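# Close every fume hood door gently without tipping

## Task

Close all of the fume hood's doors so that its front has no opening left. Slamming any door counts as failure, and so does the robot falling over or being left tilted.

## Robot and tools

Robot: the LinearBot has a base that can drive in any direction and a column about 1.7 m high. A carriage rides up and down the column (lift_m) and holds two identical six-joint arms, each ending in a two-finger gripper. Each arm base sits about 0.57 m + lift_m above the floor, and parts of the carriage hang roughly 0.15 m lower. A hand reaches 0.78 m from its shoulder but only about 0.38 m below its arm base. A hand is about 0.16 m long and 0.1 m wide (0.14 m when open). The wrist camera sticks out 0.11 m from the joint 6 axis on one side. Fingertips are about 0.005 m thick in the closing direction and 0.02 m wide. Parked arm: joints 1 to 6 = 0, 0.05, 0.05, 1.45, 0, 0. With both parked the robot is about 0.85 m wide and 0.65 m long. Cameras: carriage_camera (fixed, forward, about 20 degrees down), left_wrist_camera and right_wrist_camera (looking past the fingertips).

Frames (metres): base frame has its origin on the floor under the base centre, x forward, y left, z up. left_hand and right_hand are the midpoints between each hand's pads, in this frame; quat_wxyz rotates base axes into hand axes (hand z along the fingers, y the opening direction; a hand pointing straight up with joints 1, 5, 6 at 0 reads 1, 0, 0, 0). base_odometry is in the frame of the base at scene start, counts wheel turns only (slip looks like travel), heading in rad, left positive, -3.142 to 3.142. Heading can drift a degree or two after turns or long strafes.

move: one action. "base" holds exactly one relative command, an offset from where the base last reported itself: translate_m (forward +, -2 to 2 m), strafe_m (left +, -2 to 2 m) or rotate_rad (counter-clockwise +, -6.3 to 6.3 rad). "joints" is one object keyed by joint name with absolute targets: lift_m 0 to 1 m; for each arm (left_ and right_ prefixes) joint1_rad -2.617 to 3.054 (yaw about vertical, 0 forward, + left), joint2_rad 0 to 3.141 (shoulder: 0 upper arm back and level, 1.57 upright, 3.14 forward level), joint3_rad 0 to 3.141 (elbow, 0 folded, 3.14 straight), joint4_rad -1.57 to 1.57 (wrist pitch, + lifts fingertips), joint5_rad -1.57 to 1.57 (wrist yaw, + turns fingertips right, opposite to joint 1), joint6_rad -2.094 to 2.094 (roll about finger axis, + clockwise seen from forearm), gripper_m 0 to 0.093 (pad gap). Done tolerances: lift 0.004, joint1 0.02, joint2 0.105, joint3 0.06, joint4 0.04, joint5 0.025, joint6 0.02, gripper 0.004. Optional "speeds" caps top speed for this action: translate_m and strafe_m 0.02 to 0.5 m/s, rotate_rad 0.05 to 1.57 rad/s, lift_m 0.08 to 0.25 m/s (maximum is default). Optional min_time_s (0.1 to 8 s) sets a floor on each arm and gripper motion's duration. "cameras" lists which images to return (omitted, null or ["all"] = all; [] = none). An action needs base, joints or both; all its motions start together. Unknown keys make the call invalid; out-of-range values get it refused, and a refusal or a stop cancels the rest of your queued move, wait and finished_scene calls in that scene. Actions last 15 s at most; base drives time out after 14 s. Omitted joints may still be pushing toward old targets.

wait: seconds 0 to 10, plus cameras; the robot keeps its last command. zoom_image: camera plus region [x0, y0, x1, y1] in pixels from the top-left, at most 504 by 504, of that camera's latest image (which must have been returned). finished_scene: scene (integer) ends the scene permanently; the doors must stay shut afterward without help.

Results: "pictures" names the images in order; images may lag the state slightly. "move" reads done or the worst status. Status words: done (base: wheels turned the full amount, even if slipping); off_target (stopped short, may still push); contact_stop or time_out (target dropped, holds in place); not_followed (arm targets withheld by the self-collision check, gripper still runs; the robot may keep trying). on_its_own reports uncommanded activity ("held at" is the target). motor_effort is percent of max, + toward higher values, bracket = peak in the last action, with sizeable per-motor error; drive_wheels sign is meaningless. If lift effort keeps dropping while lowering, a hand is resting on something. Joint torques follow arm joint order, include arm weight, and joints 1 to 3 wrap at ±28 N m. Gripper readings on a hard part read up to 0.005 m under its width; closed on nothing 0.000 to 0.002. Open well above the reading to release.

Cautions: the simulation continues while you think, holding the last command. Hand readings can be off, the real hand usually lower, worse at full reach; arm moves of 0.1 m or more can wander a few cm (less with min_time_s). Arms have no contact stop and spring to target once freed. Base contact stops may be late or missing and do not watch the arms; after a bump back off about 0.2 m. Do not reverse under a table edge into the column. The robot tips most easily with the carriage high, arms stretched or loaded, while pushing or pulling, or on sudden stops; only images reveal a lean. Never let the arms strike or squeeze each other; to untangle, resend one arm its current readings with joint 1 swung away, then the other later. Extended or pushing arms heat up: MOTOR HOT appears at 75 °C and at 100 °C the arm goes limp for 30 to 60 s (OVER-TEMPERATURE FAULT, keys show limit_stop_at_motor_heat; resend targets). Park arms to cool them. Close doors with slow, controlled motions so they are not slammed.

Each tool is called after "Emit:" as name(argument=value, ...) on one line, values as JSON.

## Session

Emit:
move()

Scene clock: 0.00 s.
Joint torques (N m): no reading
base_odometry: x=+0.000 y=+0.000 heading=+0.000
base_status: not commanded
joint_positions: lift_m=+0.300 left_joint1_rad=+0.007 left_joint2_rad=+0.033 left_joint3_rad=+0.045 left_joint4_rad=+1.465 left_joint5_rad=-0.013 left_joint6_rad=+0.036 left_gripper_m=+0.09396 right_joint1_rad=-0.015 right_joint2_rad=+0.052 right_joint3_rad=+0.032 right_joint4_rad=+1.405 right_joint5_rad=-0.031 right_joint6_rad=+0.001 right_gripper_m=+0.09396
joint_status: not commanded
motor_effort: lift_m=+30 drive_wheels=-1
left_hand: x=+0.2420 y=+0.3192 z=+1.3158 quat_wxyz=(+0.999, -0.006, +0.047, +0.022) (m; base frame)
right_hand: x=+0.2666 y=-0.3123 z=+1.3099 quat_wxyz=(+0.996, -0.014, +0.093, -0.005) (m; base frame)
pictures: carriage_camera, left_wrist_camera, right_wrist_camera
Images, in order (width x height): carriage_camera 672x504, left_wrist_camera 672x504, right_wrist_camera 672x504.

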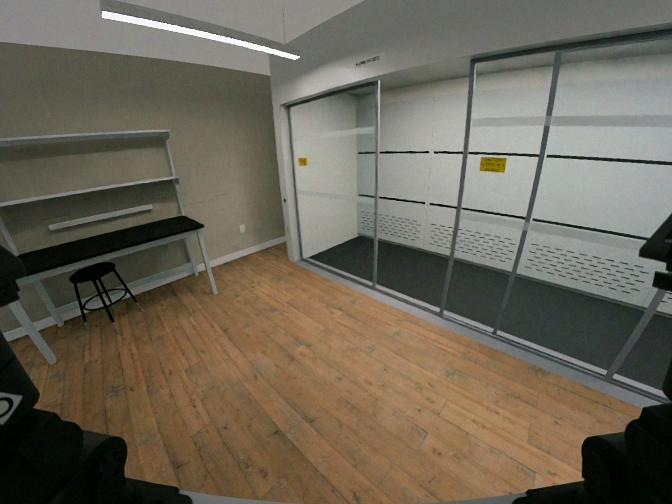

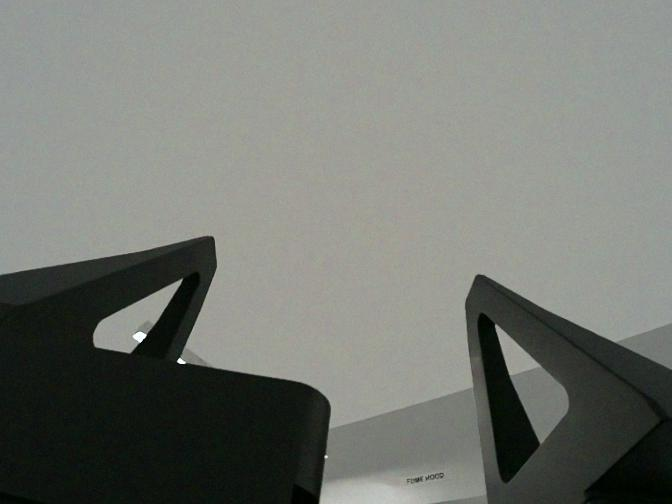

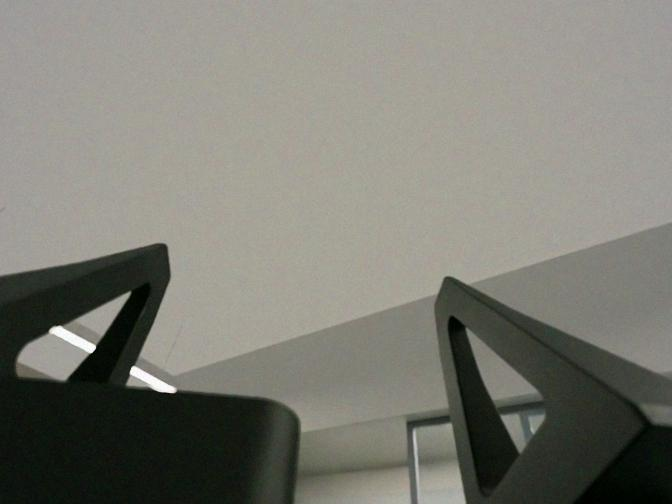

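Emit:
move(base={"rotate_rad": -0.75}, cameras=["carriage_camera"])

Emit:
zoom_image(camera="carriage_camera", region=[0, 20, 336, 380])

Emit:
zoom_image(camera="carriage_camera", region=[280, 20, 640, 380])

Scene clock: 2.43 s.
Joint torques (N m): left_arm=[-0.02 4.04 6.58 -0.11 -0.01 0] | right_arm=[-0.16 4.07 4.7 0.06 -0.02 0.05]
move: done
base_odometry: x=+0.000 y=+0.000 heading=-0.750
base_status: done
joint_positions: lift_m=+0.300 left_joint1_rad=+0.007 left_joint2_rad=+0.033 left_joint3_rad=+0.045 left_joint4_rad=+1.465 left_joint5_rad=-0.013 left_joint6_rad=+0.036 left_gripper_m=+0.09396 right_joint1_rad=-0.015 right_joint2_rad=+0.052 right_joint3_rad=+0.032 right_joint4_rad=+1.405 right_joint5_rad=-0.031 right_joint6_rad=+0.001 right_gripper_m=+0.09396
joint_status: not commanded
motor_effort: lift_m=+30(30) drive_wheels=+1(11)
left_hand: x=+0.2420 y=+0.3192 z=+1.3158 quat_wxyz=(+0.999, -0.006, +0.047, +0.022) (m; base frame)
right_hand: x=+0.2666 y=-0.3123 z=+1.3099 quat_wxyz=(+0.996, -0.014, +0.093, -0.005) (m; base frame)
pictures: carriage_camera
Images, in order (width x height): carriage_camera 672x504.

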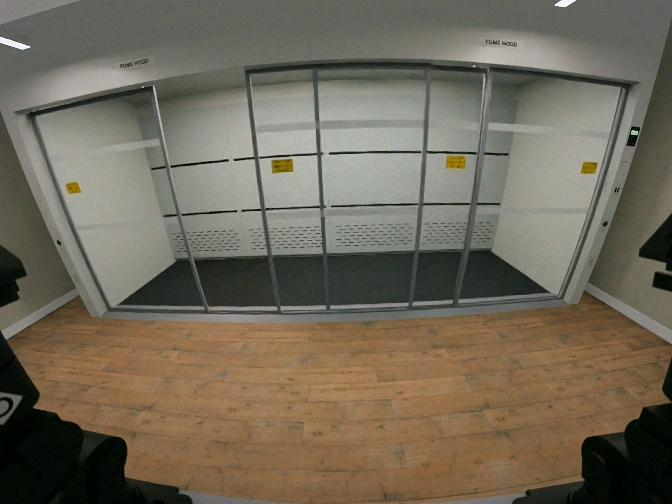

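Scaled by 1.400 from the camera's 672x504 image, which has a finer 960x720 frame.

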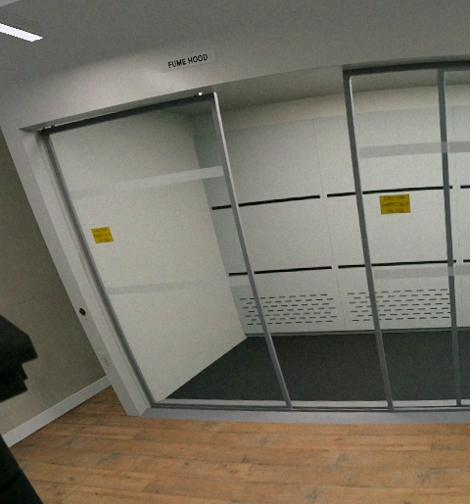

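Scaled by 1.400 from the camera's 672x504 image, which has a finer 960x720 frame.

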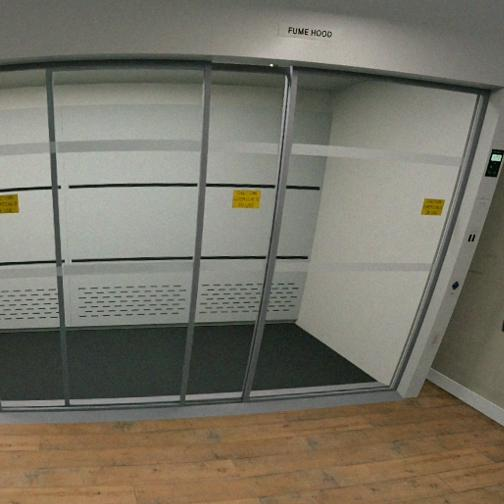

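Emit:
move(base={"rotate_rad": 0.06}, joints={"lift_m": 0.15}, cameras=[])

Emit:
move(base={"strafe_m": -1.05}, cameras=[])

Emit:
move(base={"translate_m": 0.55}, joints={"left_joint1_rad": 0, "left_joint2_rad": 1.3, "left_joint3_rad": 1.5, "left_joint4_rad": -0.1, "left_joint5_rad": -0.3, "left_joint6_rad": 0, "left_gripper_m": 0}, min_time_s=2, cameras=["carriage_camera","left_wrist_camera"])

Scene clock: 4.13 s.
Joint torques (N m): left_arm=[-0.4 4 6.6 -0.2 -0.04 0.03] | right_arm=[-0.09 4.01 4.74 0.02 -0.01 -0.04]
move: done
base_odometry: x=+0.000 y=+0.000 heading=-0.690
base_status: done
joint_positions: lift_m=+0.150 left_joint1_rad=+0.007 left_joint2_rad=+0.033 left_joint3_rad=+0.045 left_joint4_rad=+1.465 left_joint5_rad=-0.013 left_joint6_rad=+0.036 left_gripper_m=+0.09396 right_joint1_rad=-0.015 right_joint2_rad=+0.052 right_joint3_rad=+0.032 right_joint4_rad=+1.405 right_joint5_rad=-0.031 right_joint6_rad=+0.001 right_gripper_m=+0.09396
joint_status: all done
motor_effort: lift_m=+29(30) drive_wheels=-1(5)
left_hand: x=+0.2420 y=+0.3192 z=+1.1658 quat_wxyz=(+0.999, -0.006, +0.047, +0.022) (m; base frame)
right_hand: x=+0.2666 y=-0.3123 z=+1.1599 quat_wxyz=(+0.996, -0.014, +0.093, -0.005) (m; base frame)
pictures: none
No camera images: "cameras" was empty.

Scene clock: 8.60 s.
Joint torques (N m): left_arm=[0.23 3.63 6.74 -0.13 -0.01 -0.01] | right_arm=[-0.14 4.11 4.62 0.06 -0.08 0.01]
move: done
base_odometry: x=-0.669 y=-0.809 heading=-0.691
base_status: done
joint_positions: lift_m=+0.150 left_joint1_rad=+0.007 left_joint2_rad=+0.033 left_joint3_rad=+0.045 left_joint4_rad=+1.465 left_joint5_rad=-0.013 left_joint6_rad=+0.036 left_gripper_m=+0.09396 right_joint1_rad=-0.015 right_joint2_rad=+0.052 right_joint3_rad=+0.032 right_joint4_rad=+1.405 right_joint5_rad=-0.031 right_joint6_rad=+0.001 right_gripper_m=+0.09396
joint_status: not commanded
motor_effort: lift_m=+29(29) drive_wheels=-4(14)
left_hand: x=+0.2420 y=+0.3192 z=+1.1658 quat_wxyz=(+0.999, -0.006, +0.047, +0.022) (m; base frame)
right_hand: x=+0.2666 y=-0.3123 z=+1.1599 quat_wxyz=(+0.996, -0.014, +0.093, -0.005) (m; base frame)
pictures: none
No camera images: "cameras" was empty.

Scene clock: 11.87 s.
Joint torques (N m): left_arm=[-0.5 -4.82 12.42 2.1 -0.18 -0.23] | right_arm=[-0.2 4.18 4.6 0.05 -0.02 0.04]
move: done
base_odometry: x=-0.245 y=-1.160 heading=-0.691
base_status: done
joint_positions: lift_m=+0.150 left_joint1_rad=+0.007 left_joint2_rad=+1.301 left_joint3_rad=+1.459 left_joint4_rad=-0.096 left_joint5_rad=-0.288 left_joint6_rad=+0.015 left_gripper_m=+0.00035 right_joint1_rad=-0.015 right_joint2_rad=+0.052 right_joint3_rad=+0.032 right_joint4_rad=+1.406 right_joint5_rad=-0.031 right_joint6_rad=+0.001 right_gripper_m=+0.09396
joint_status: all done
motor_effort: lift_m=+29(29) drive_wheels=-4(11)
left_hand: x=+0.6387 y=+0.3687 z=+1.2166 quat_wxyz=(+0.720, -0.102, +0.678, +0.106) (m; base frame)
right_hand: x=+0.2665 y=-0.3123 z=+1.1600 quat_wxyz=(+0.996, -0.014, +0.092, -0.005) (m; base frame)
pictures: carriage_camera, left_wrist_camera
Images, in order (width x height): carriage_camera 672x504, left_wrist_camera 672x504.

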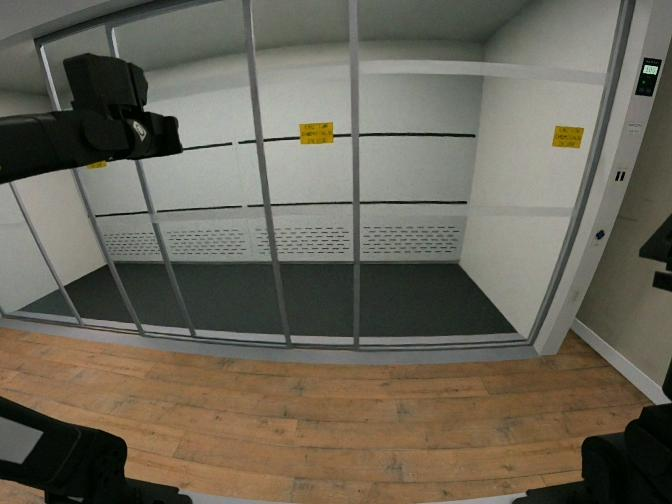

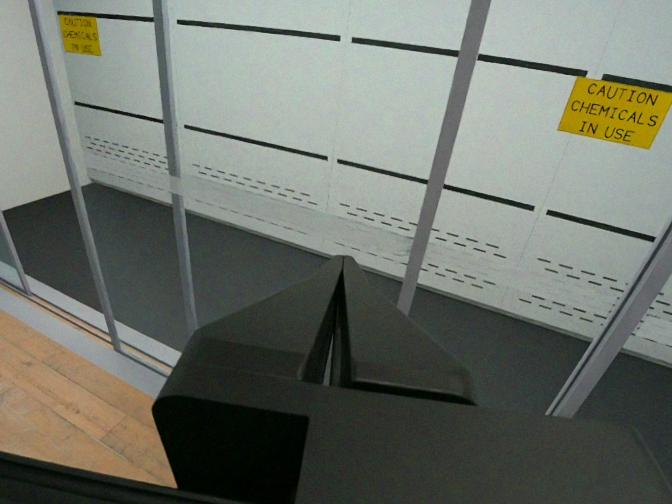

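Emit:
zoom_image(camera="carriage_camera", region=[60, 260, 230, 370])

Emit:
zoom_image(camera="carriage_camera", region=[230, 260, 400, 370])

Scaled by 2.965 from the camera's 672x504 image, which has a finer 960x720 frame.

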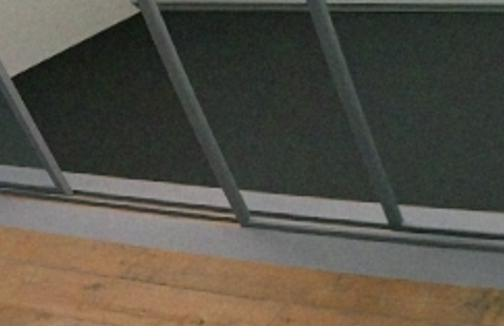

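Scaled by 2.965 from the camera's 672x504 image, which has a finer 960x720 frame.

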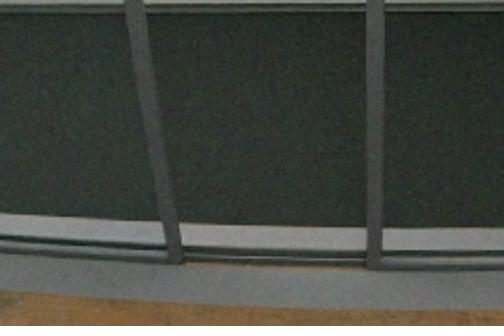

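Emit:
move(base={"strafe_m": -0.25}, cameras=[])

Emit:
move(base={"translate_m": 0.45}, speeds={"translate_m": 0.25}, cameras=["carriage_camera","left_wrist_camera"])

Scene clock: 14.87 s.
Joint torques (N m): left_arm=[-0.28 -4.94 12.31 2.14 -0.08 -0.12] | right_arm=[0.01 3.99 4.62 0.07 -0.01 0.01]
move: done
base_odometry: x=-0.405 y=-1.353 heading=-0.691
base_status: done
joint_positions: lift_m=+0.150 left_joint1_rad=+0.001 left_joint2_rad=+1.301 left_joint3_rad=+1.459 left_joint4_rad=-0.097 left_joint5_rad=-0.292 left_joint6_rad=+0.014 left_gripper_m=+0.00035 right_joint1_rad=-0.015 right_joint2_rad=+0.052 right_joint3_rad=+0.032 right_joint4_rad=+1.406 right_joint5_rad=-0.031 right_joint6_rad=+0.001 right_gripper_m=+0.09396
joint_status: not commanded
motor_effort: lift_m=+29(29) drive_wheels=-2(11)
left_hand: x=+0.6388 y=+0.3669 z=+1.2162 quat_wxyz=(+0.720, -0.101, +0.679, +0.105) (m; base frame)
right_hand: x=+0.2665 y=-0.3123 z=+1.1600 quat_wxyz=(+0.996, -0.014, +0.092, -0.005) (m; base frame)
pictures: none
No camera images: "cameras" was empty.

Scene clock: 17.97 s.
Joint torques (N m): left_arm=[-0.12 -5.11 11.99 2.09 -0.07 -0.16] | right_arm=[-0.25 4.04 4.77 0.03 -0.01 -0.04]
move: done
base_odometry: x=-0.058 y=-1.640 heading=-0.692
base_status: done
joint_positions: lift_m=+0.150 left_joint1_rad=+0.001 left_joint2_rad=+1.301 left_joint3_rad=+1.462 left_joint4_rad=-0.099 left_joint5_rad=-0.292 left_joint6_rad=+0.014 left_gripper_m=+0.00035 right_joint1_rad=-0.015 right_joint2_rad=+0.052 right_joint3_rad=+0.032 right_joint4_rad=+1.406 right_joint5_rad=-0.031 right_joint6_rad=+0.001 right_gripper_m=+0.09396
joint_status: not commanded
motor_effort: lift_m=+29(29) drive_wheels=-3(8)
left_hand: x=+0.6387 y=+0.3669 z=+1.2172 quat_wxyz=(+0.720, -0.101, +0.678, +0.105) (m; base frame)
right_hand: x=+0.2665 y=-0.3123 z=+1.1600 quat_wxyz=(+0.996, -0.014, +0.092, -0.005) (m; base frame)
pictures: carriage_camera, left_wrist_camera
Images, in order (width x height): carriage_camera 672x504, left_wrist_camera 672x504.

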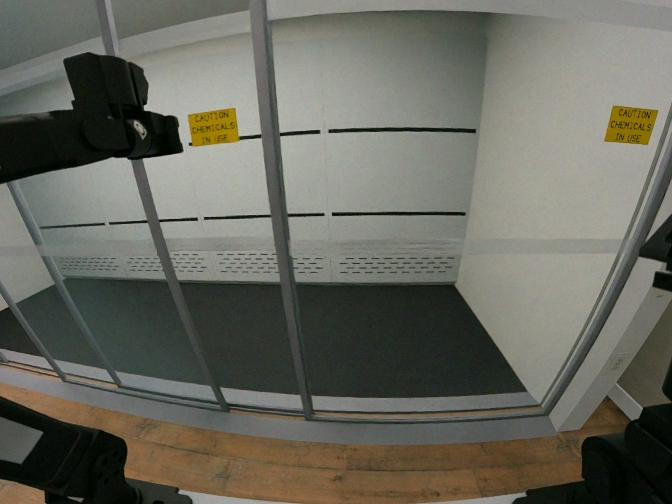

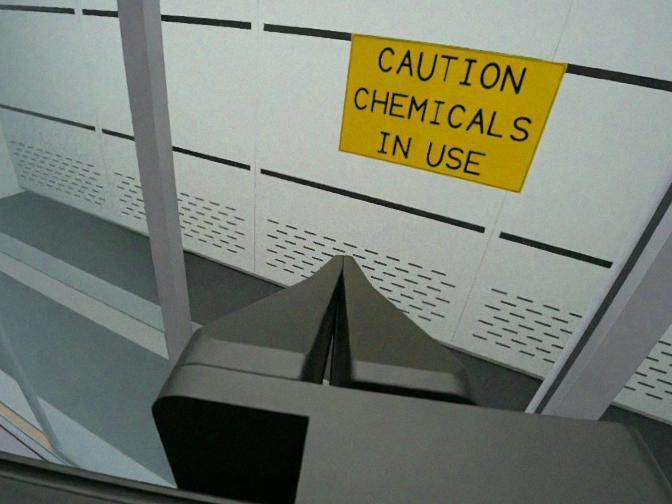

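Emit:
move(base={"translate_m": 0.12}, speeds={"translate_m": 0.1}, cameras=["carriage_camera","left_wrist_camera"])

Scene clock: 20.07 s.
Joint torques (N m): left_arm=[-0.17 -5.01 11.79 2.14 -0.08 -0.15] | right_arm=[-0.21 3.96 4.68 0.06 -0.03 -0.01]
move: done
base_odometry: x=+0.034 y=-1.717 heading=-0.692
base_status: done
joint_positions: lift_m=+0.150 left_joint1_rad=+0.001 left_joint2_rad=+1.301 left_joint3_rad=+1.463 left_joint4_rad=-0.099 left_joint5_rad=-0.292 left_joint6_rad=+0.014 left_gripper_m=+0.00035 right_joint1_rad=-0.015 right_joint2_rad=+0.052 right_joint3_rad=+0.032 right_joint4_rad=+1.406 right_joint5_rad=-0.031 right_joint6_rad=+0.001 right_gripper_m=+0.09396
joint_status: not commanded
motor_effort: lift_m=+29(29) drive_wheels=-2(11)
left_hand: x=+0.6387 y=+0.3669 z=+1.2174 quat_wxyz=(+0.720, -0.101, +0.678, +0.105) (m; base frame)
right_hand: x=+0.2664 y=-0.3123 z=+1.1600 quat_wxyz=(+0.996, -0.014, +0.092, -0.005) (m; base frame)
pictures: carriage_camera, left_wrist_camera
Images, in order (width x height): carriage_camera 672x504, left_wrist_camera 672x504.

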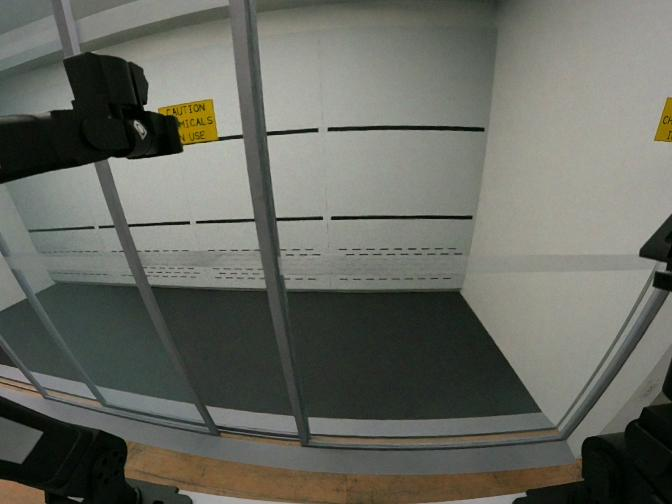

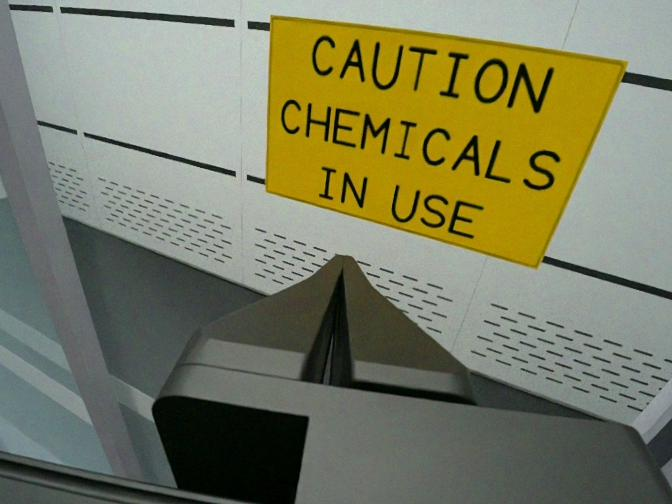

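Emit:
move(base={"translate_m": 0.05}, speeds={"translate_m": 0.05}, cameras=["left_wrist_camera"])

Scene clock: 21.63 s.
Joint torques (N m): left_arm=[-0.2 -5.14 11.81 2.09 -0.1 -0.16] | right_arm=[-0.08 4.16 4.6 0.03 0 0.03]
move: done
base_odometry: x=+0.072 y=-1.749 heading=-0.692
base_status: done
joint_positions: lift_m=+0.150 left_joint1_rad=+0.001 left_joint2_rad=+1.302 left_joint3_rad=+1.463 left_joint4_rad=-0.099 left_joint5_rad=-0.292 left_joint6_rad=+0.014 left_gripper_m=+0.00035 right_joint1_rad=-0.015 right_joint2_rad=+0.052 right_joint3_rad=+0.032 right_joint4_rad=+1.406 right_joint5_rad=-0.031 right_joint6_rad=+0.001 right_gripper_m=+0.09396
joint_status: not commanded
motor_effort: lift_m=+29(29) drive_wheels=-3(9)
left_hand: x=+0.6388 y=+0.3669 z=+1.2175 quat_wxyz=(+0.720, -0.101, +0.678, +0.105) (m; base frame)
right_hand: x=+0.2664 y=-0.3123 z=+1.1600 quat_wxyz=(+0.996, -0.014, +0.092, -0.005) (m; base frame)
pictures: left_wrist_camera
Images, in order (width x height): left_wrist_camera 672x504.

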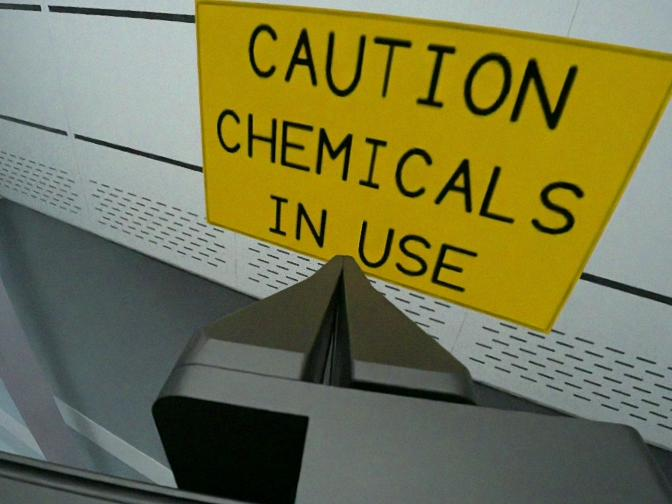

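Emit:
move(base={"translate_m": 0.05}, speeds={"translate_m": 0.04}, cameras=["left_wrist_camera"])

Scene clock: 23.50 s.
Joint torques (N m): left_arm=[-0.01 2.15 10.48 2.95 0.66 -0.17] | right_arm=[-0.06 3.95 4.56 0.03 -0.03 0.03]
move: done
base_odometry: x=+0.111 y=-1.781 heading=-0.693
base_status: done
joint_positions: lift_m=+0.150 left_joint1_rad=+0.001 left_joint2_rad=+1.231 left_joint3_rad=+1.473 left_joint4_rad=-0.178 left_joint5_rad=-0.357 left_joint6_rad=+0.014 left_gripper_m=+0.00035 right_joint1_rad=-0.015 right_joint2_rad=+0.052 right_joint3_rad=+0.032 right_joint4_rad=+1.406 right_joint5_rad=-0.031 right_joint6_rad=+0.001 right_gripper_m=+0.09396
joint_status: not commanded
motor_effort: lift_m=+29(29) drive_wheels=+2(8)
left_hand: x=+0.6087 y=+0.3775 z=+1.2304 quat_wxyz=(+0.717, -0.125, +0.674, +0.127) (m; base frame)
right_hand: x=+0.2665 y=-0.3123 z=+1.1600 quat_wxyz=(+0.996, -0.014, +0.092, -0.005) (m; base frame)
pictures: left_wrist_camera
Images, in order (width x height): left_wrist_camera 672x504.

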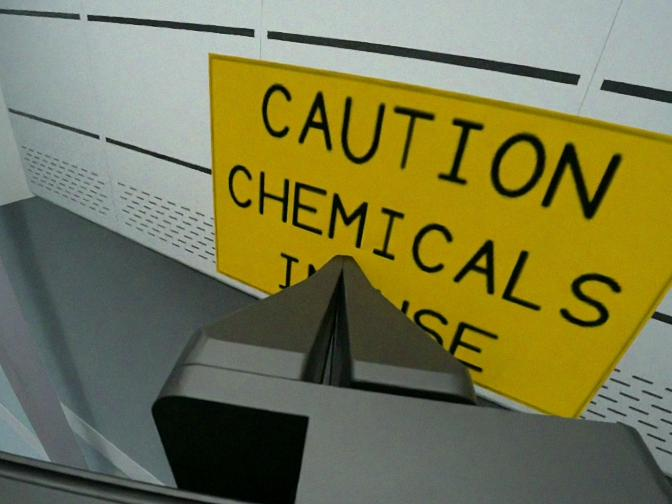

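Emit:
move(base={"translate_m": -0.025}, speeds={"translate_m": 0.05}, cameras=[])

Emit:
move(base={"strafe_m": 0.25}, speeds={"strafe_m": 0.07}, cameras=["carriage_camera","left_wrist_camera"])

Scene clock: 24.70 s.
Joint torques (N m): left_arm=[-0.54 -3.51 10.4 2.21 0.36 -0.14] | right_arm=[0.02 3.81 4.63 0.04 -0.04 -0.02]
move: done
base_odometry: x=+0.091 y=-1.765 heading=-0.693
base_status: done
joint_positions: lift_m=+0.150 left_joint1_rad=+0.002 left_joint2_rad=+1.287 left_joint3_rad=+1.477 left_joint4_rad=-0.111 left_joint5_rad=-0.333 left_joint6_rad=+0.014 left_gripper_m=+0.00034 right_joint1_rad=-0.015 right_joint2_rad=+0.052 right_joint3_rad=+0.032 right_joint4_rad=+1.406 right_joint5_rad=-0.031 right_joint6_rad=+0.001 right_gripper_m=+0.09396
joint_status: not commanded
motor_effort: lift_m=+29(29) drive_wheels=+1(10)
left_hand: x=+0.6294 y=+0.3738 z=+1.2271 quat_wxyz=(+0.724, -0.118, +0.670, +0.118) (m; base frame)
right_hand: x=+0.2665 y=-0.3123 z=+1.1600 quat_wxyz=(+0.996, -0.014, +0.092, -0.005) (m; base frame)
pictures: none
No camera images: "cameras" was empty.

Scene clock: 28.83 s.
Joint torques (N m): left_arm=[0.9 -4.19 10.4 2.26 -0.36 -0.05] | right_arm=[-0.09 4.05 4.62 0.02 -0.02 -0.01]
move: done
base_odometry: x=+0.251 y=-1.573 heading=-0.693
base_status: done
joint_positions: lift_m=+0.150 left_joint1_rad=-0.012 left_joint2_rad=+1.295 left_joint3_rad=+1.477 left_joint4_rad=-0.113 left_joint5_rad=-0.272 left_joint6_rad=+0.008 left_gripper_m=+0.00034 right_joint1_rad=-0.015 right_joint2_rad=+0.052 right_joint3_rad=+0.032 right_joint4_rad=+1.406 right_joint5_rad=-0.031 right_joint6_rad=+0.001 right_gripper_m=+0.09396
joint_status: not commanded
motor_effort: lift_m=+29(29) drive_wheels=+0(8)
left_hand: x=+0.6363 y=+0.3582 z=+1.2234 quat_wxyz=(+0.725, -0.093, +0.677, +0.091) (m; base frame)
right_hand: x=+0.2665 y=-0.3123 z=+1.1600 quat_wxyz=(+0.996, -0.014, +0.092, -0.005) (m; base frame)
pictures: carriage_camera, left_wrist_camera
Images, in order (width x height): carriage_camera 672x504, left_wrist_camera 672x504.

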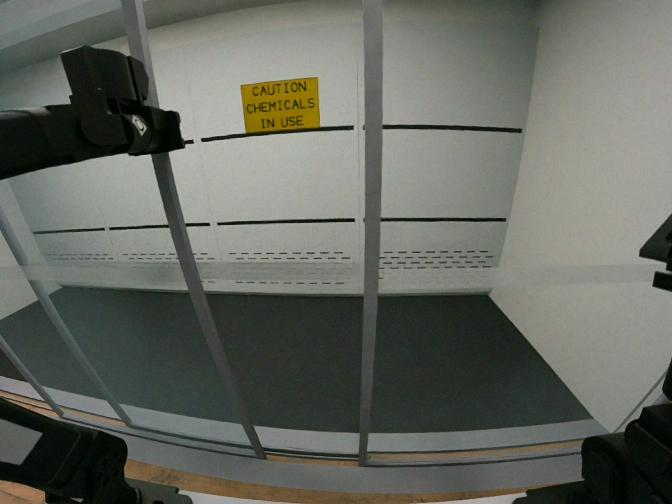

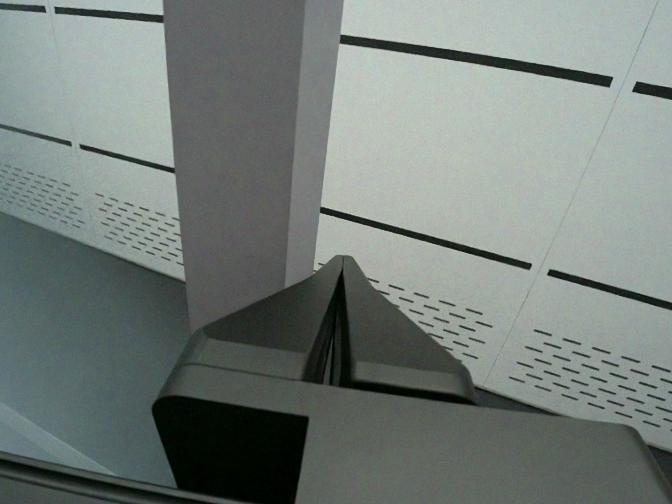

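Emit:
move(base={"translate_m": 0.015}, speeds={"translate_m": 0.05}, cameras=[])

Emit:
move(base={"strafe_m": 0.22}, speeds={"strafe_m": 0.07}, cameras=["carriage_camera","left_wrist_camera"])

Scene clock: 29.77 s.
Joint torques (N m): left_arm=[1.22 -1.1 10.24 3.01 -0.33 -0.02] | right_arm=[-0.08 4.07 4.46 0.06 -0.04 0.03]
move: done
base_odometry: x=+0.263 y=-1.582 heading=-0.693
base_status: done
joint_positions: lift_m=+0.150 left_joint1_rad=-0.014 left_joint2_rad=+1.262 left_joint3_rad=+1.477 left_joint4_rad=-0.175 left_joint5_rad=-0.272 left_joint6_rad=+0.007 left_gripper_m=+0.00034 right_joint1_rad=-0.015 right_joint2_rad=+0.052 right_joint3_rad=+0.032 right_joint4_rad=+1.406 right_joint5_rad=-0.031 right_joint6_rad=+0.001 right_gripper_m=+0.09396
joint_status: not commanded
motor_effort: lift_m=+29(29) drive_wheels=+2(6)
left_hand: x=+0.6249 y=+0.3576 z=+1.2216 quat_wxyz=(+0.715, -0.091, +0.687, +0.092) (m; base frame)
right_hand: x=+0.2665 y=-0.3123 z=+1.1600 quat_wxyz=(+0.996, -0.014, +0.092, -0.005) (m; base frame)
pictures: none
No camera images: "cameras" was empty.

Scene clock: 33.80 s.
Joint torques (N m): left_arm=[9.54 -0.88 10.17 2.93 -3.29 0.23] | right_arm=[-0.13 3.96 4.63 0.03 -0.04 -0.02]
move: done
base_odometry: x=+0.403 y=-1.413 heading=-0.693
base_status: done
joint_positions: lift_m=+0.150 left_joint1_rad=-0.108 left_joint2_rad=+1.260 left_joint3_rad=+1.477 left_joint4_rad=-0.167 left_joint5_rad=-0.004 left_joint6_rad=-0.019 left_gripper_m=+0.00027 right_joint1_rad=-0.015 right_joint2_rad=+0.052 right_joint3_rad=+0.032 right_joint4_rad=+1.406 right_joint5_rad=-0.031 right_joint6_rad=+0.001 right_gripper_m=+0.09396
joint_status: not commanded
motor_effort: lift_m=+29(29) drive_wheels=+2(12)
left_hand: x=+0.6276 y=+0.2733 z=+1.2244 quat_wxyz=(+0.723, +0.029, +0.689, -0.044) (m; base frame)
right_hand: x=+0.2665 y=-0.3123 z=+1.1600 quat_wxyz=(+0.996, -0.014, +0.092, -0.005) (m; base frame)
pictures: carriage_camera, left_wrist_camera
Images, in order (width x height): carriage_camera 672x504, left_wrist_camera 672x504.

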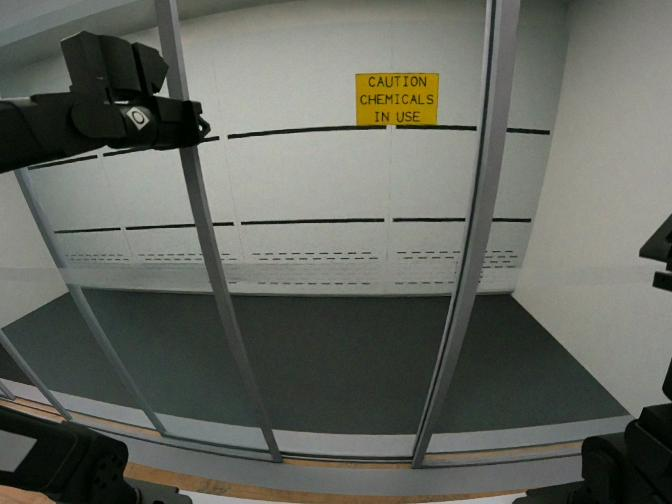

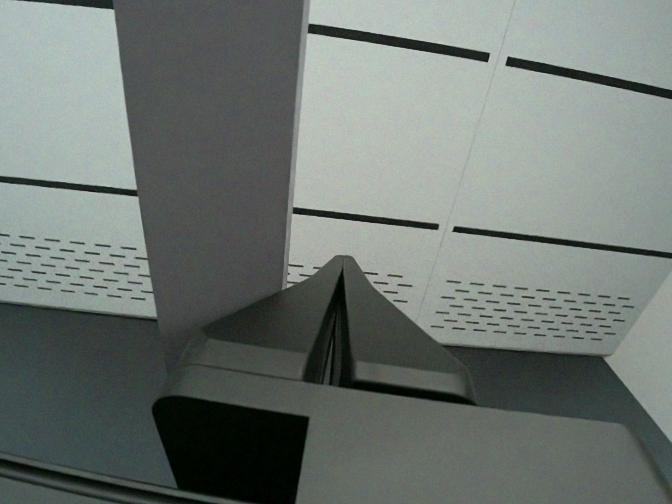

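Emit:
move(base={"strafe_m": 0.06}, speeds={"strafe_m": 0.06}, cameras=["carriage_camera","left_wrist_camera"])

Scene clock: 35.97 s.
Joint torques (N m): left_arm=[9.66 -1.01 10.39 2.79 -3.34 0.26] | right_arm=[-0.08 4.08 4.57 0.04 -0.04 0.02]
move: done
base_odometry: x=+0.442 y=-1.367 heading=-0.693
base_status: done
joint_positions: lift_m=+0.150 left_joint1_rad=-0.107 left_joint2_rad=+1.261 left_joint3_rad=+1.477 left_joint4_rad=-0.161 left_joint5_rad=-0.006 left_joint6_rad=-0.020 left_gripper_m=+0.00027 right_joint1_rad=-0.015 right_joint2_rad=+0.052 right_joint3_rad=+0.032 right_joint4_rad=+1.406 right_joint5_rad=-0.031 right_joint6_rad=+0.001 right_gripper_m=+0.09396
joint_status: not commanded
motor_effort: lift_m=+29(29) drive_wheels=+2(12)
left_hand: x=+0.6281 y=+0.2741 z=+1.2254 quat_wxyz=(+0.725, +0.028, +0.687, -0.044) (m; base frame)
right_hand: x=+0.2665 y=-0.3123 z=+1.1600 quat_wxyz=(+0.996, -0.014, +0.092, -0.005) (m; base frame)
pictures: carriage_camera, left_wrist_camera
Images, in order (width x height): carriage_camera 672x504, left_wrist_camera 672x504.

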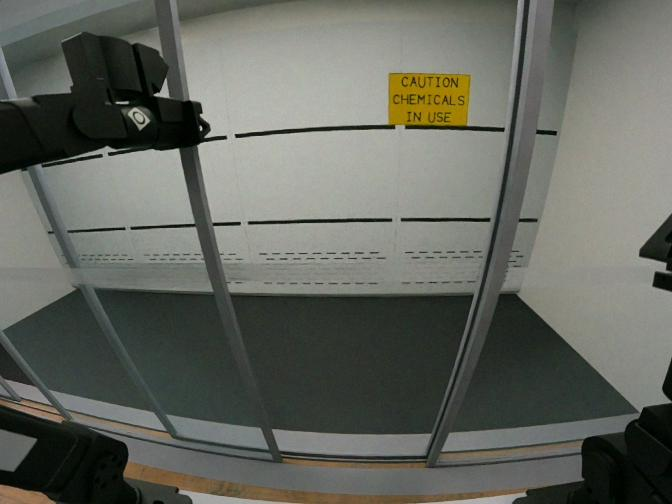

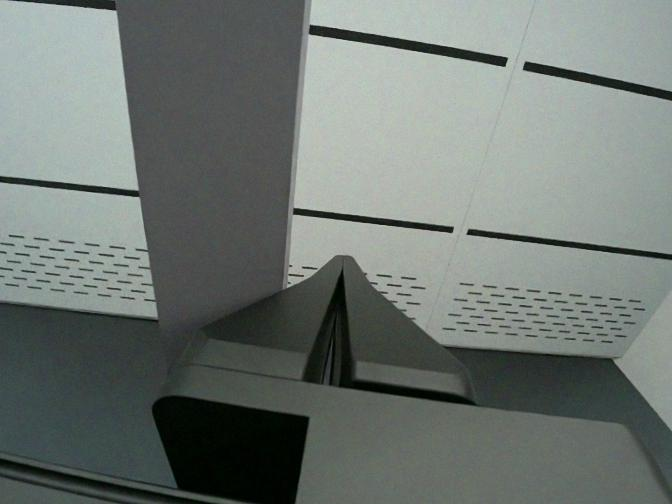

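Emit:
move(base={"strafe_m": 0.18}, speeds={"strafe_m": 0.07}, cameras=["carriage_camera","left_wrist_camera"])

Scene clock: 39.53 s.
Joint torques (N m): left_arm=[9.58 -2.14 10.19 2.63 -3.35 0.26] | right_arm=[0.06 4.01 4.63 0.04 -0.01 -0.01]
move: done
base_odometry: x=+0.557 y=-1.229 heading=-0.693
base_status: done
joint_positions: lift_m=+0.150 left_joint1_rad=-0.108 left_joint2_rad=+1.271 left_joint3_rad=+1.477 left_joint4_rad=-0.144 left_joint5_rad=-0.003 left_joint6_rad=-0.023 left_gripper_m=+0.00027 right_joint1_rad=-0.015 right_joint2_rad=+0.052 right_joint3_rad=+0.032 right_joint4_rad=+1.406 right_joint5_rad=-0.031 right_joint6_rad=+0.001 right_gripper_m=+0.09396
joint_status: not commanded
motor_effort: lift_m=+29(29) drive_wheels=+2(11)
left_hand: x=+0.6311 y=+0.2728 z=+1.2260 quat_wxyz=(+0.727, +0.028, +0.684, -0.046) (m; base frame)
right_hand: x=+0.2665 y=-0.3123 z=+1.1600 quat_wxyz=(+0.996, -0.014, +0.092, -0.005) (m; base frame)
pictures: carriage_camera, left_wrist_camera
Images, in order (width x height): carriage_camera 672x504, left_wrist_camera 672x504.

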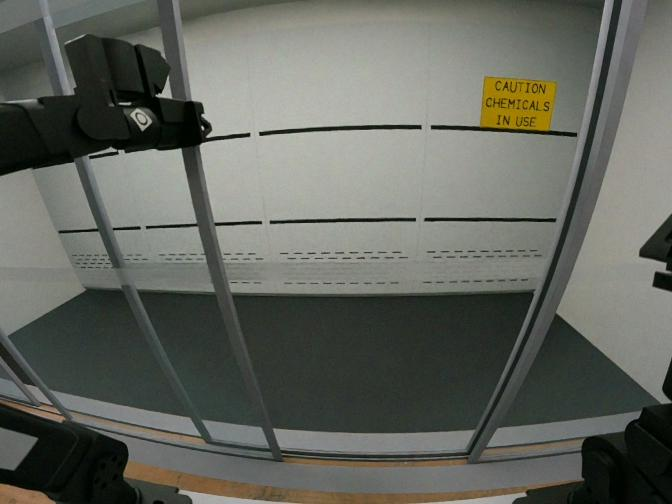

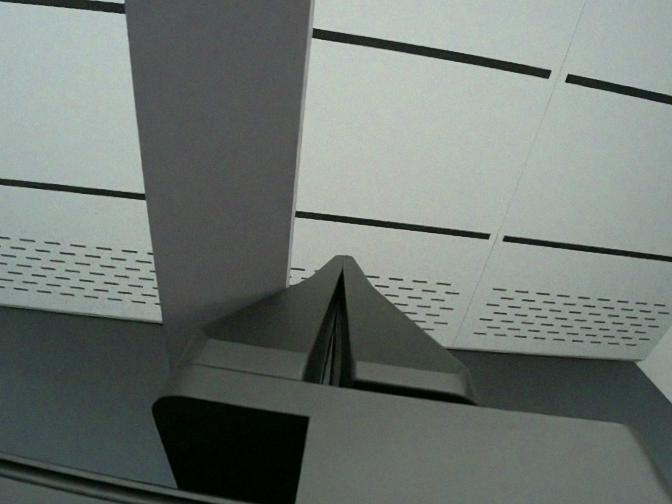

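Emit:
move(base={"translate_m": 0.01}, speeds={"translate_m": 0.05}, cameras=[])

Emit:
move(base={"strafe_m": 0.16}, speeds={"strafe_m": 0.07}, cameras=["carriage_camera"])

Emit:
zoom_image(camera="carriage_camera", region=[0, 300, 340, 504])

Scene clock: 40.43 s.
Joint torques (N m): left_arm=[9.74 -0.01 10.18 3 -3.39 0.22] | right_arm=[-0.13 3.81 4.75 0.03 -0.01 0.03]
move: done
base_odometry: x=+0.564 y=-1.235 heading=-0.693
base_status: done
joint_positions: lift_m=+0.150 left_joint1_rad=-0.108 left_joint2_rad=+1.253 left_joint3_rad=+1.477 left_joint4_rad=-0.181 left_joint5_rad=+0.004 left_joint6_rad=-0.018 left_gripper_m=+0.00027 right_joint1_rad=-0.015 right_joint2_rad=+0.052 right_joint3_rad=+0.032 right_joint4_rad=+1.406 right_joint5_rad=-0.031 right_joint6_rad=+0.001 right_gripper_m=+0.09396
joint_status: not commanded
motor_effort: lift_m=+29(29) drive_wheels=+3(9)
left_hand: x=+0.6249 y=+0.2722 z=+1.2239 quat_wxyz=(+0.721, +0.032, +0.691, -0.047) (m; base frame)
right_hand: x=+0.2665 y=-0.3123 z=+1.1600 quat_wxyz=(+0.996, -0.014, +0.092, -0.005) (m; base frame)
pictures: none
No camera images: "cameras" was empty.

Scene clock: 43.60 s.
Joint torques (N m): left_arm=[9.74 -0.84 10.25 2.87 -3.41 0.26] | right_arm=[-0.14 4.15 4.74 0.06 -0.02 -0.02]
move: done
base_odometry: x=+0.667 y=-1.112 heading=-0.693
base_status: done
joint_positions: lift_m=+0.150 left_joint1_rad=-0.107 left_joint2_rad=+1.258 left_joint3_rad=+1.477 left_joint4_rad=-0.167 left_joint5_rad=-0.003 left_joint6_rad=-0.020 left_gripper_m=+0.00027 right_joint1_rad=-0.015 right_joint2_rad=+0.052 right_joint3_rad=+0.032 right_joint4_rad=+1.406 right_joint5_rad=-0.031 right_joint6_rad=+0.001 right_gripper_m=+0.09396
joint_status: not commanded
motor_effort: lift_m=+29(29) drive_wheels=+2(12)
left_hand: x=+0.6268 y=+0.2733 z=+1.2253 quat_wxyz=(+0.724, +0.029, +0.688, -0.045) (m; base frame)
right_hand: x=+0.2665 y=-0.3123 z=+1.1600 quat_wxyz=(+0.996, -0.014, +0.092, -0.005) (m; base frame)
pictures: carriage_camera
Images, in order (width x height): carriage_camera 672x504.

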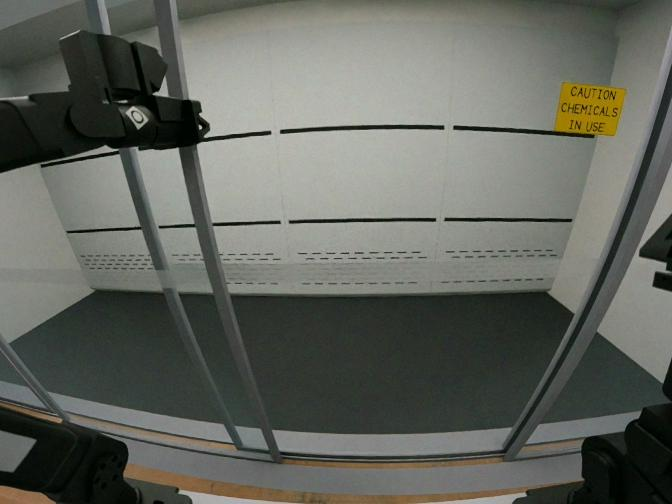

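Scaled by 1.482 from the camera's 672x504 image, which has a finer 960x720 frame.

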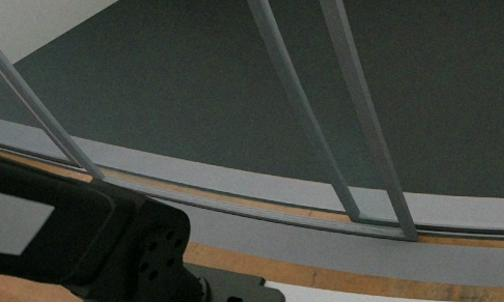

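Emit:
move(base={"strafe_m": 0.09}, speeds={"strafe_m": 0.05}, cameras=["carriage_camera"])

Emit:
zoom_image(camera="carriage_camera", region=[0, 250, 340, 480])

Scene clock: 46.47 s.
Joint torques (N m): left_arm=[10.52 -0.94 10.24 2.79 -3.64 0.33] | right_arm=[-0.14 4.01 4.64 0 -0.02 -0.03]
move: done
base_odometry: x=+0.724 y=-1.043 heading=-0.694
base_status: done
joint_positions: lift_m=+0.150 left_joint1_rad=-0.116 left_joint2_rad=+1.263 left_joint3_rad=+1.477 left_joint4_rad=-0.158 left_joint5_rad=+0.022 left_joint6_rad=-0.023 left_gripper_m=+0.00027 right_joint1_rad=-0.015 right_joint2_rad=+0.052 right_joint3_rad=+0.032 right_joint4_rad=+1.406 right_joint5_rad=-0.031 right_joint6_rad=+0.001 right_gripper_m=+0.09396
joint_status: not commanded
motor_effort: lift_m=+29(29) drive_wheels=+2(9)
left_hand: x=+0.6276 y=+0.2655 z=+1.2255 quat_wxyz=(+0.724, +0.040, +0.686, -0.058) (m; base frame)
right_hand: x=+0.2665 y=-0.3123 z=+1.1600 quat_wxyz=(+0.996, -0.014, +0.092, -0.005) (m; base frame)
pictures: carriage_camera
Images, in order (width x height): carriage_camera 672x504.

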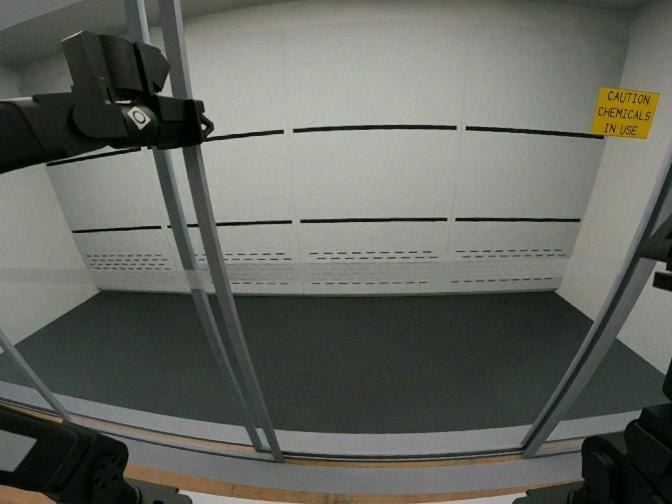

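Scaled by 1.482 from the camera's 672x504 image, which has a finer 960x720 frame.

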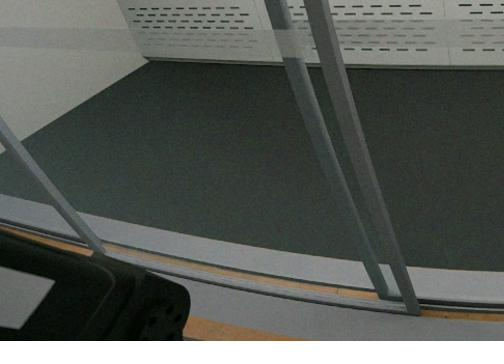

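Emit:
move(base={"strafe_m": 0.05}, speeds={"strafe_m": 0.04}, cameras=["carriage_camera"])

Emit:
zoom_image(camera="carriage_camera", region=[0, 250, 340, 480])

Scene clock: 48.60 s.
Joint torques (N m): left_arm=[10.62 -0.9 10.45 2.8 -3.62 0.23] | right_arm=[-0.12 4.04 4.55 0.07 -0.02 0.01]
move: done
base_odometry: x=+0.756 y=-1.005 heading=-0.694
base_status: done
joint_positions: lift_m=+0.150 left_joint1_rad=-0.115 left_joint2_rad=+1.262 left_joint3_rad=+1.477 left_joint4_rad=-0.155 left_joint5_rad=+0.019 left_joint6_rad=-0.023 left_gripper_m=+0.00027 right_joint1_rad=-0.015 right_joint2_rad=+0.052 right_joint3_rad=+0.032 right_joint4_rad=+1.406 right_joint5_rad=-0.031 right_joint6_rad=+0.001 right_gripper_m=+0.09396
joint_status: not commanded
motor_effort: lift_m=+29(29) drive_wheels=+3(11)
left_hand: x=+0.6272 y=+0.2662 z=+1.2268 quat_wxyz=(+0.726, +0.038, +0.684, -0.057) (m; base frame)
right_hand: x=+0.2665 y=-0.3123 z=+1.1600 quat_wxyz=(+0.996, -0.014, +0.092, -0.005) (m; base frame)
pictures: carriage_camera
Images, in order (width x height): carriage_camera 672x504.

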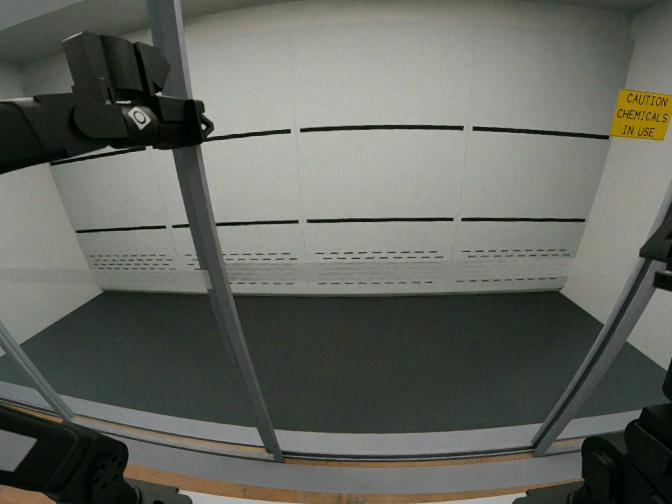

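Scaled by 1.482 from the camera's 672x504 image, which has a finer 960x720 frame.

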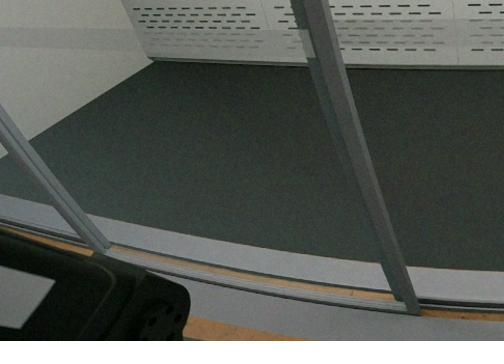

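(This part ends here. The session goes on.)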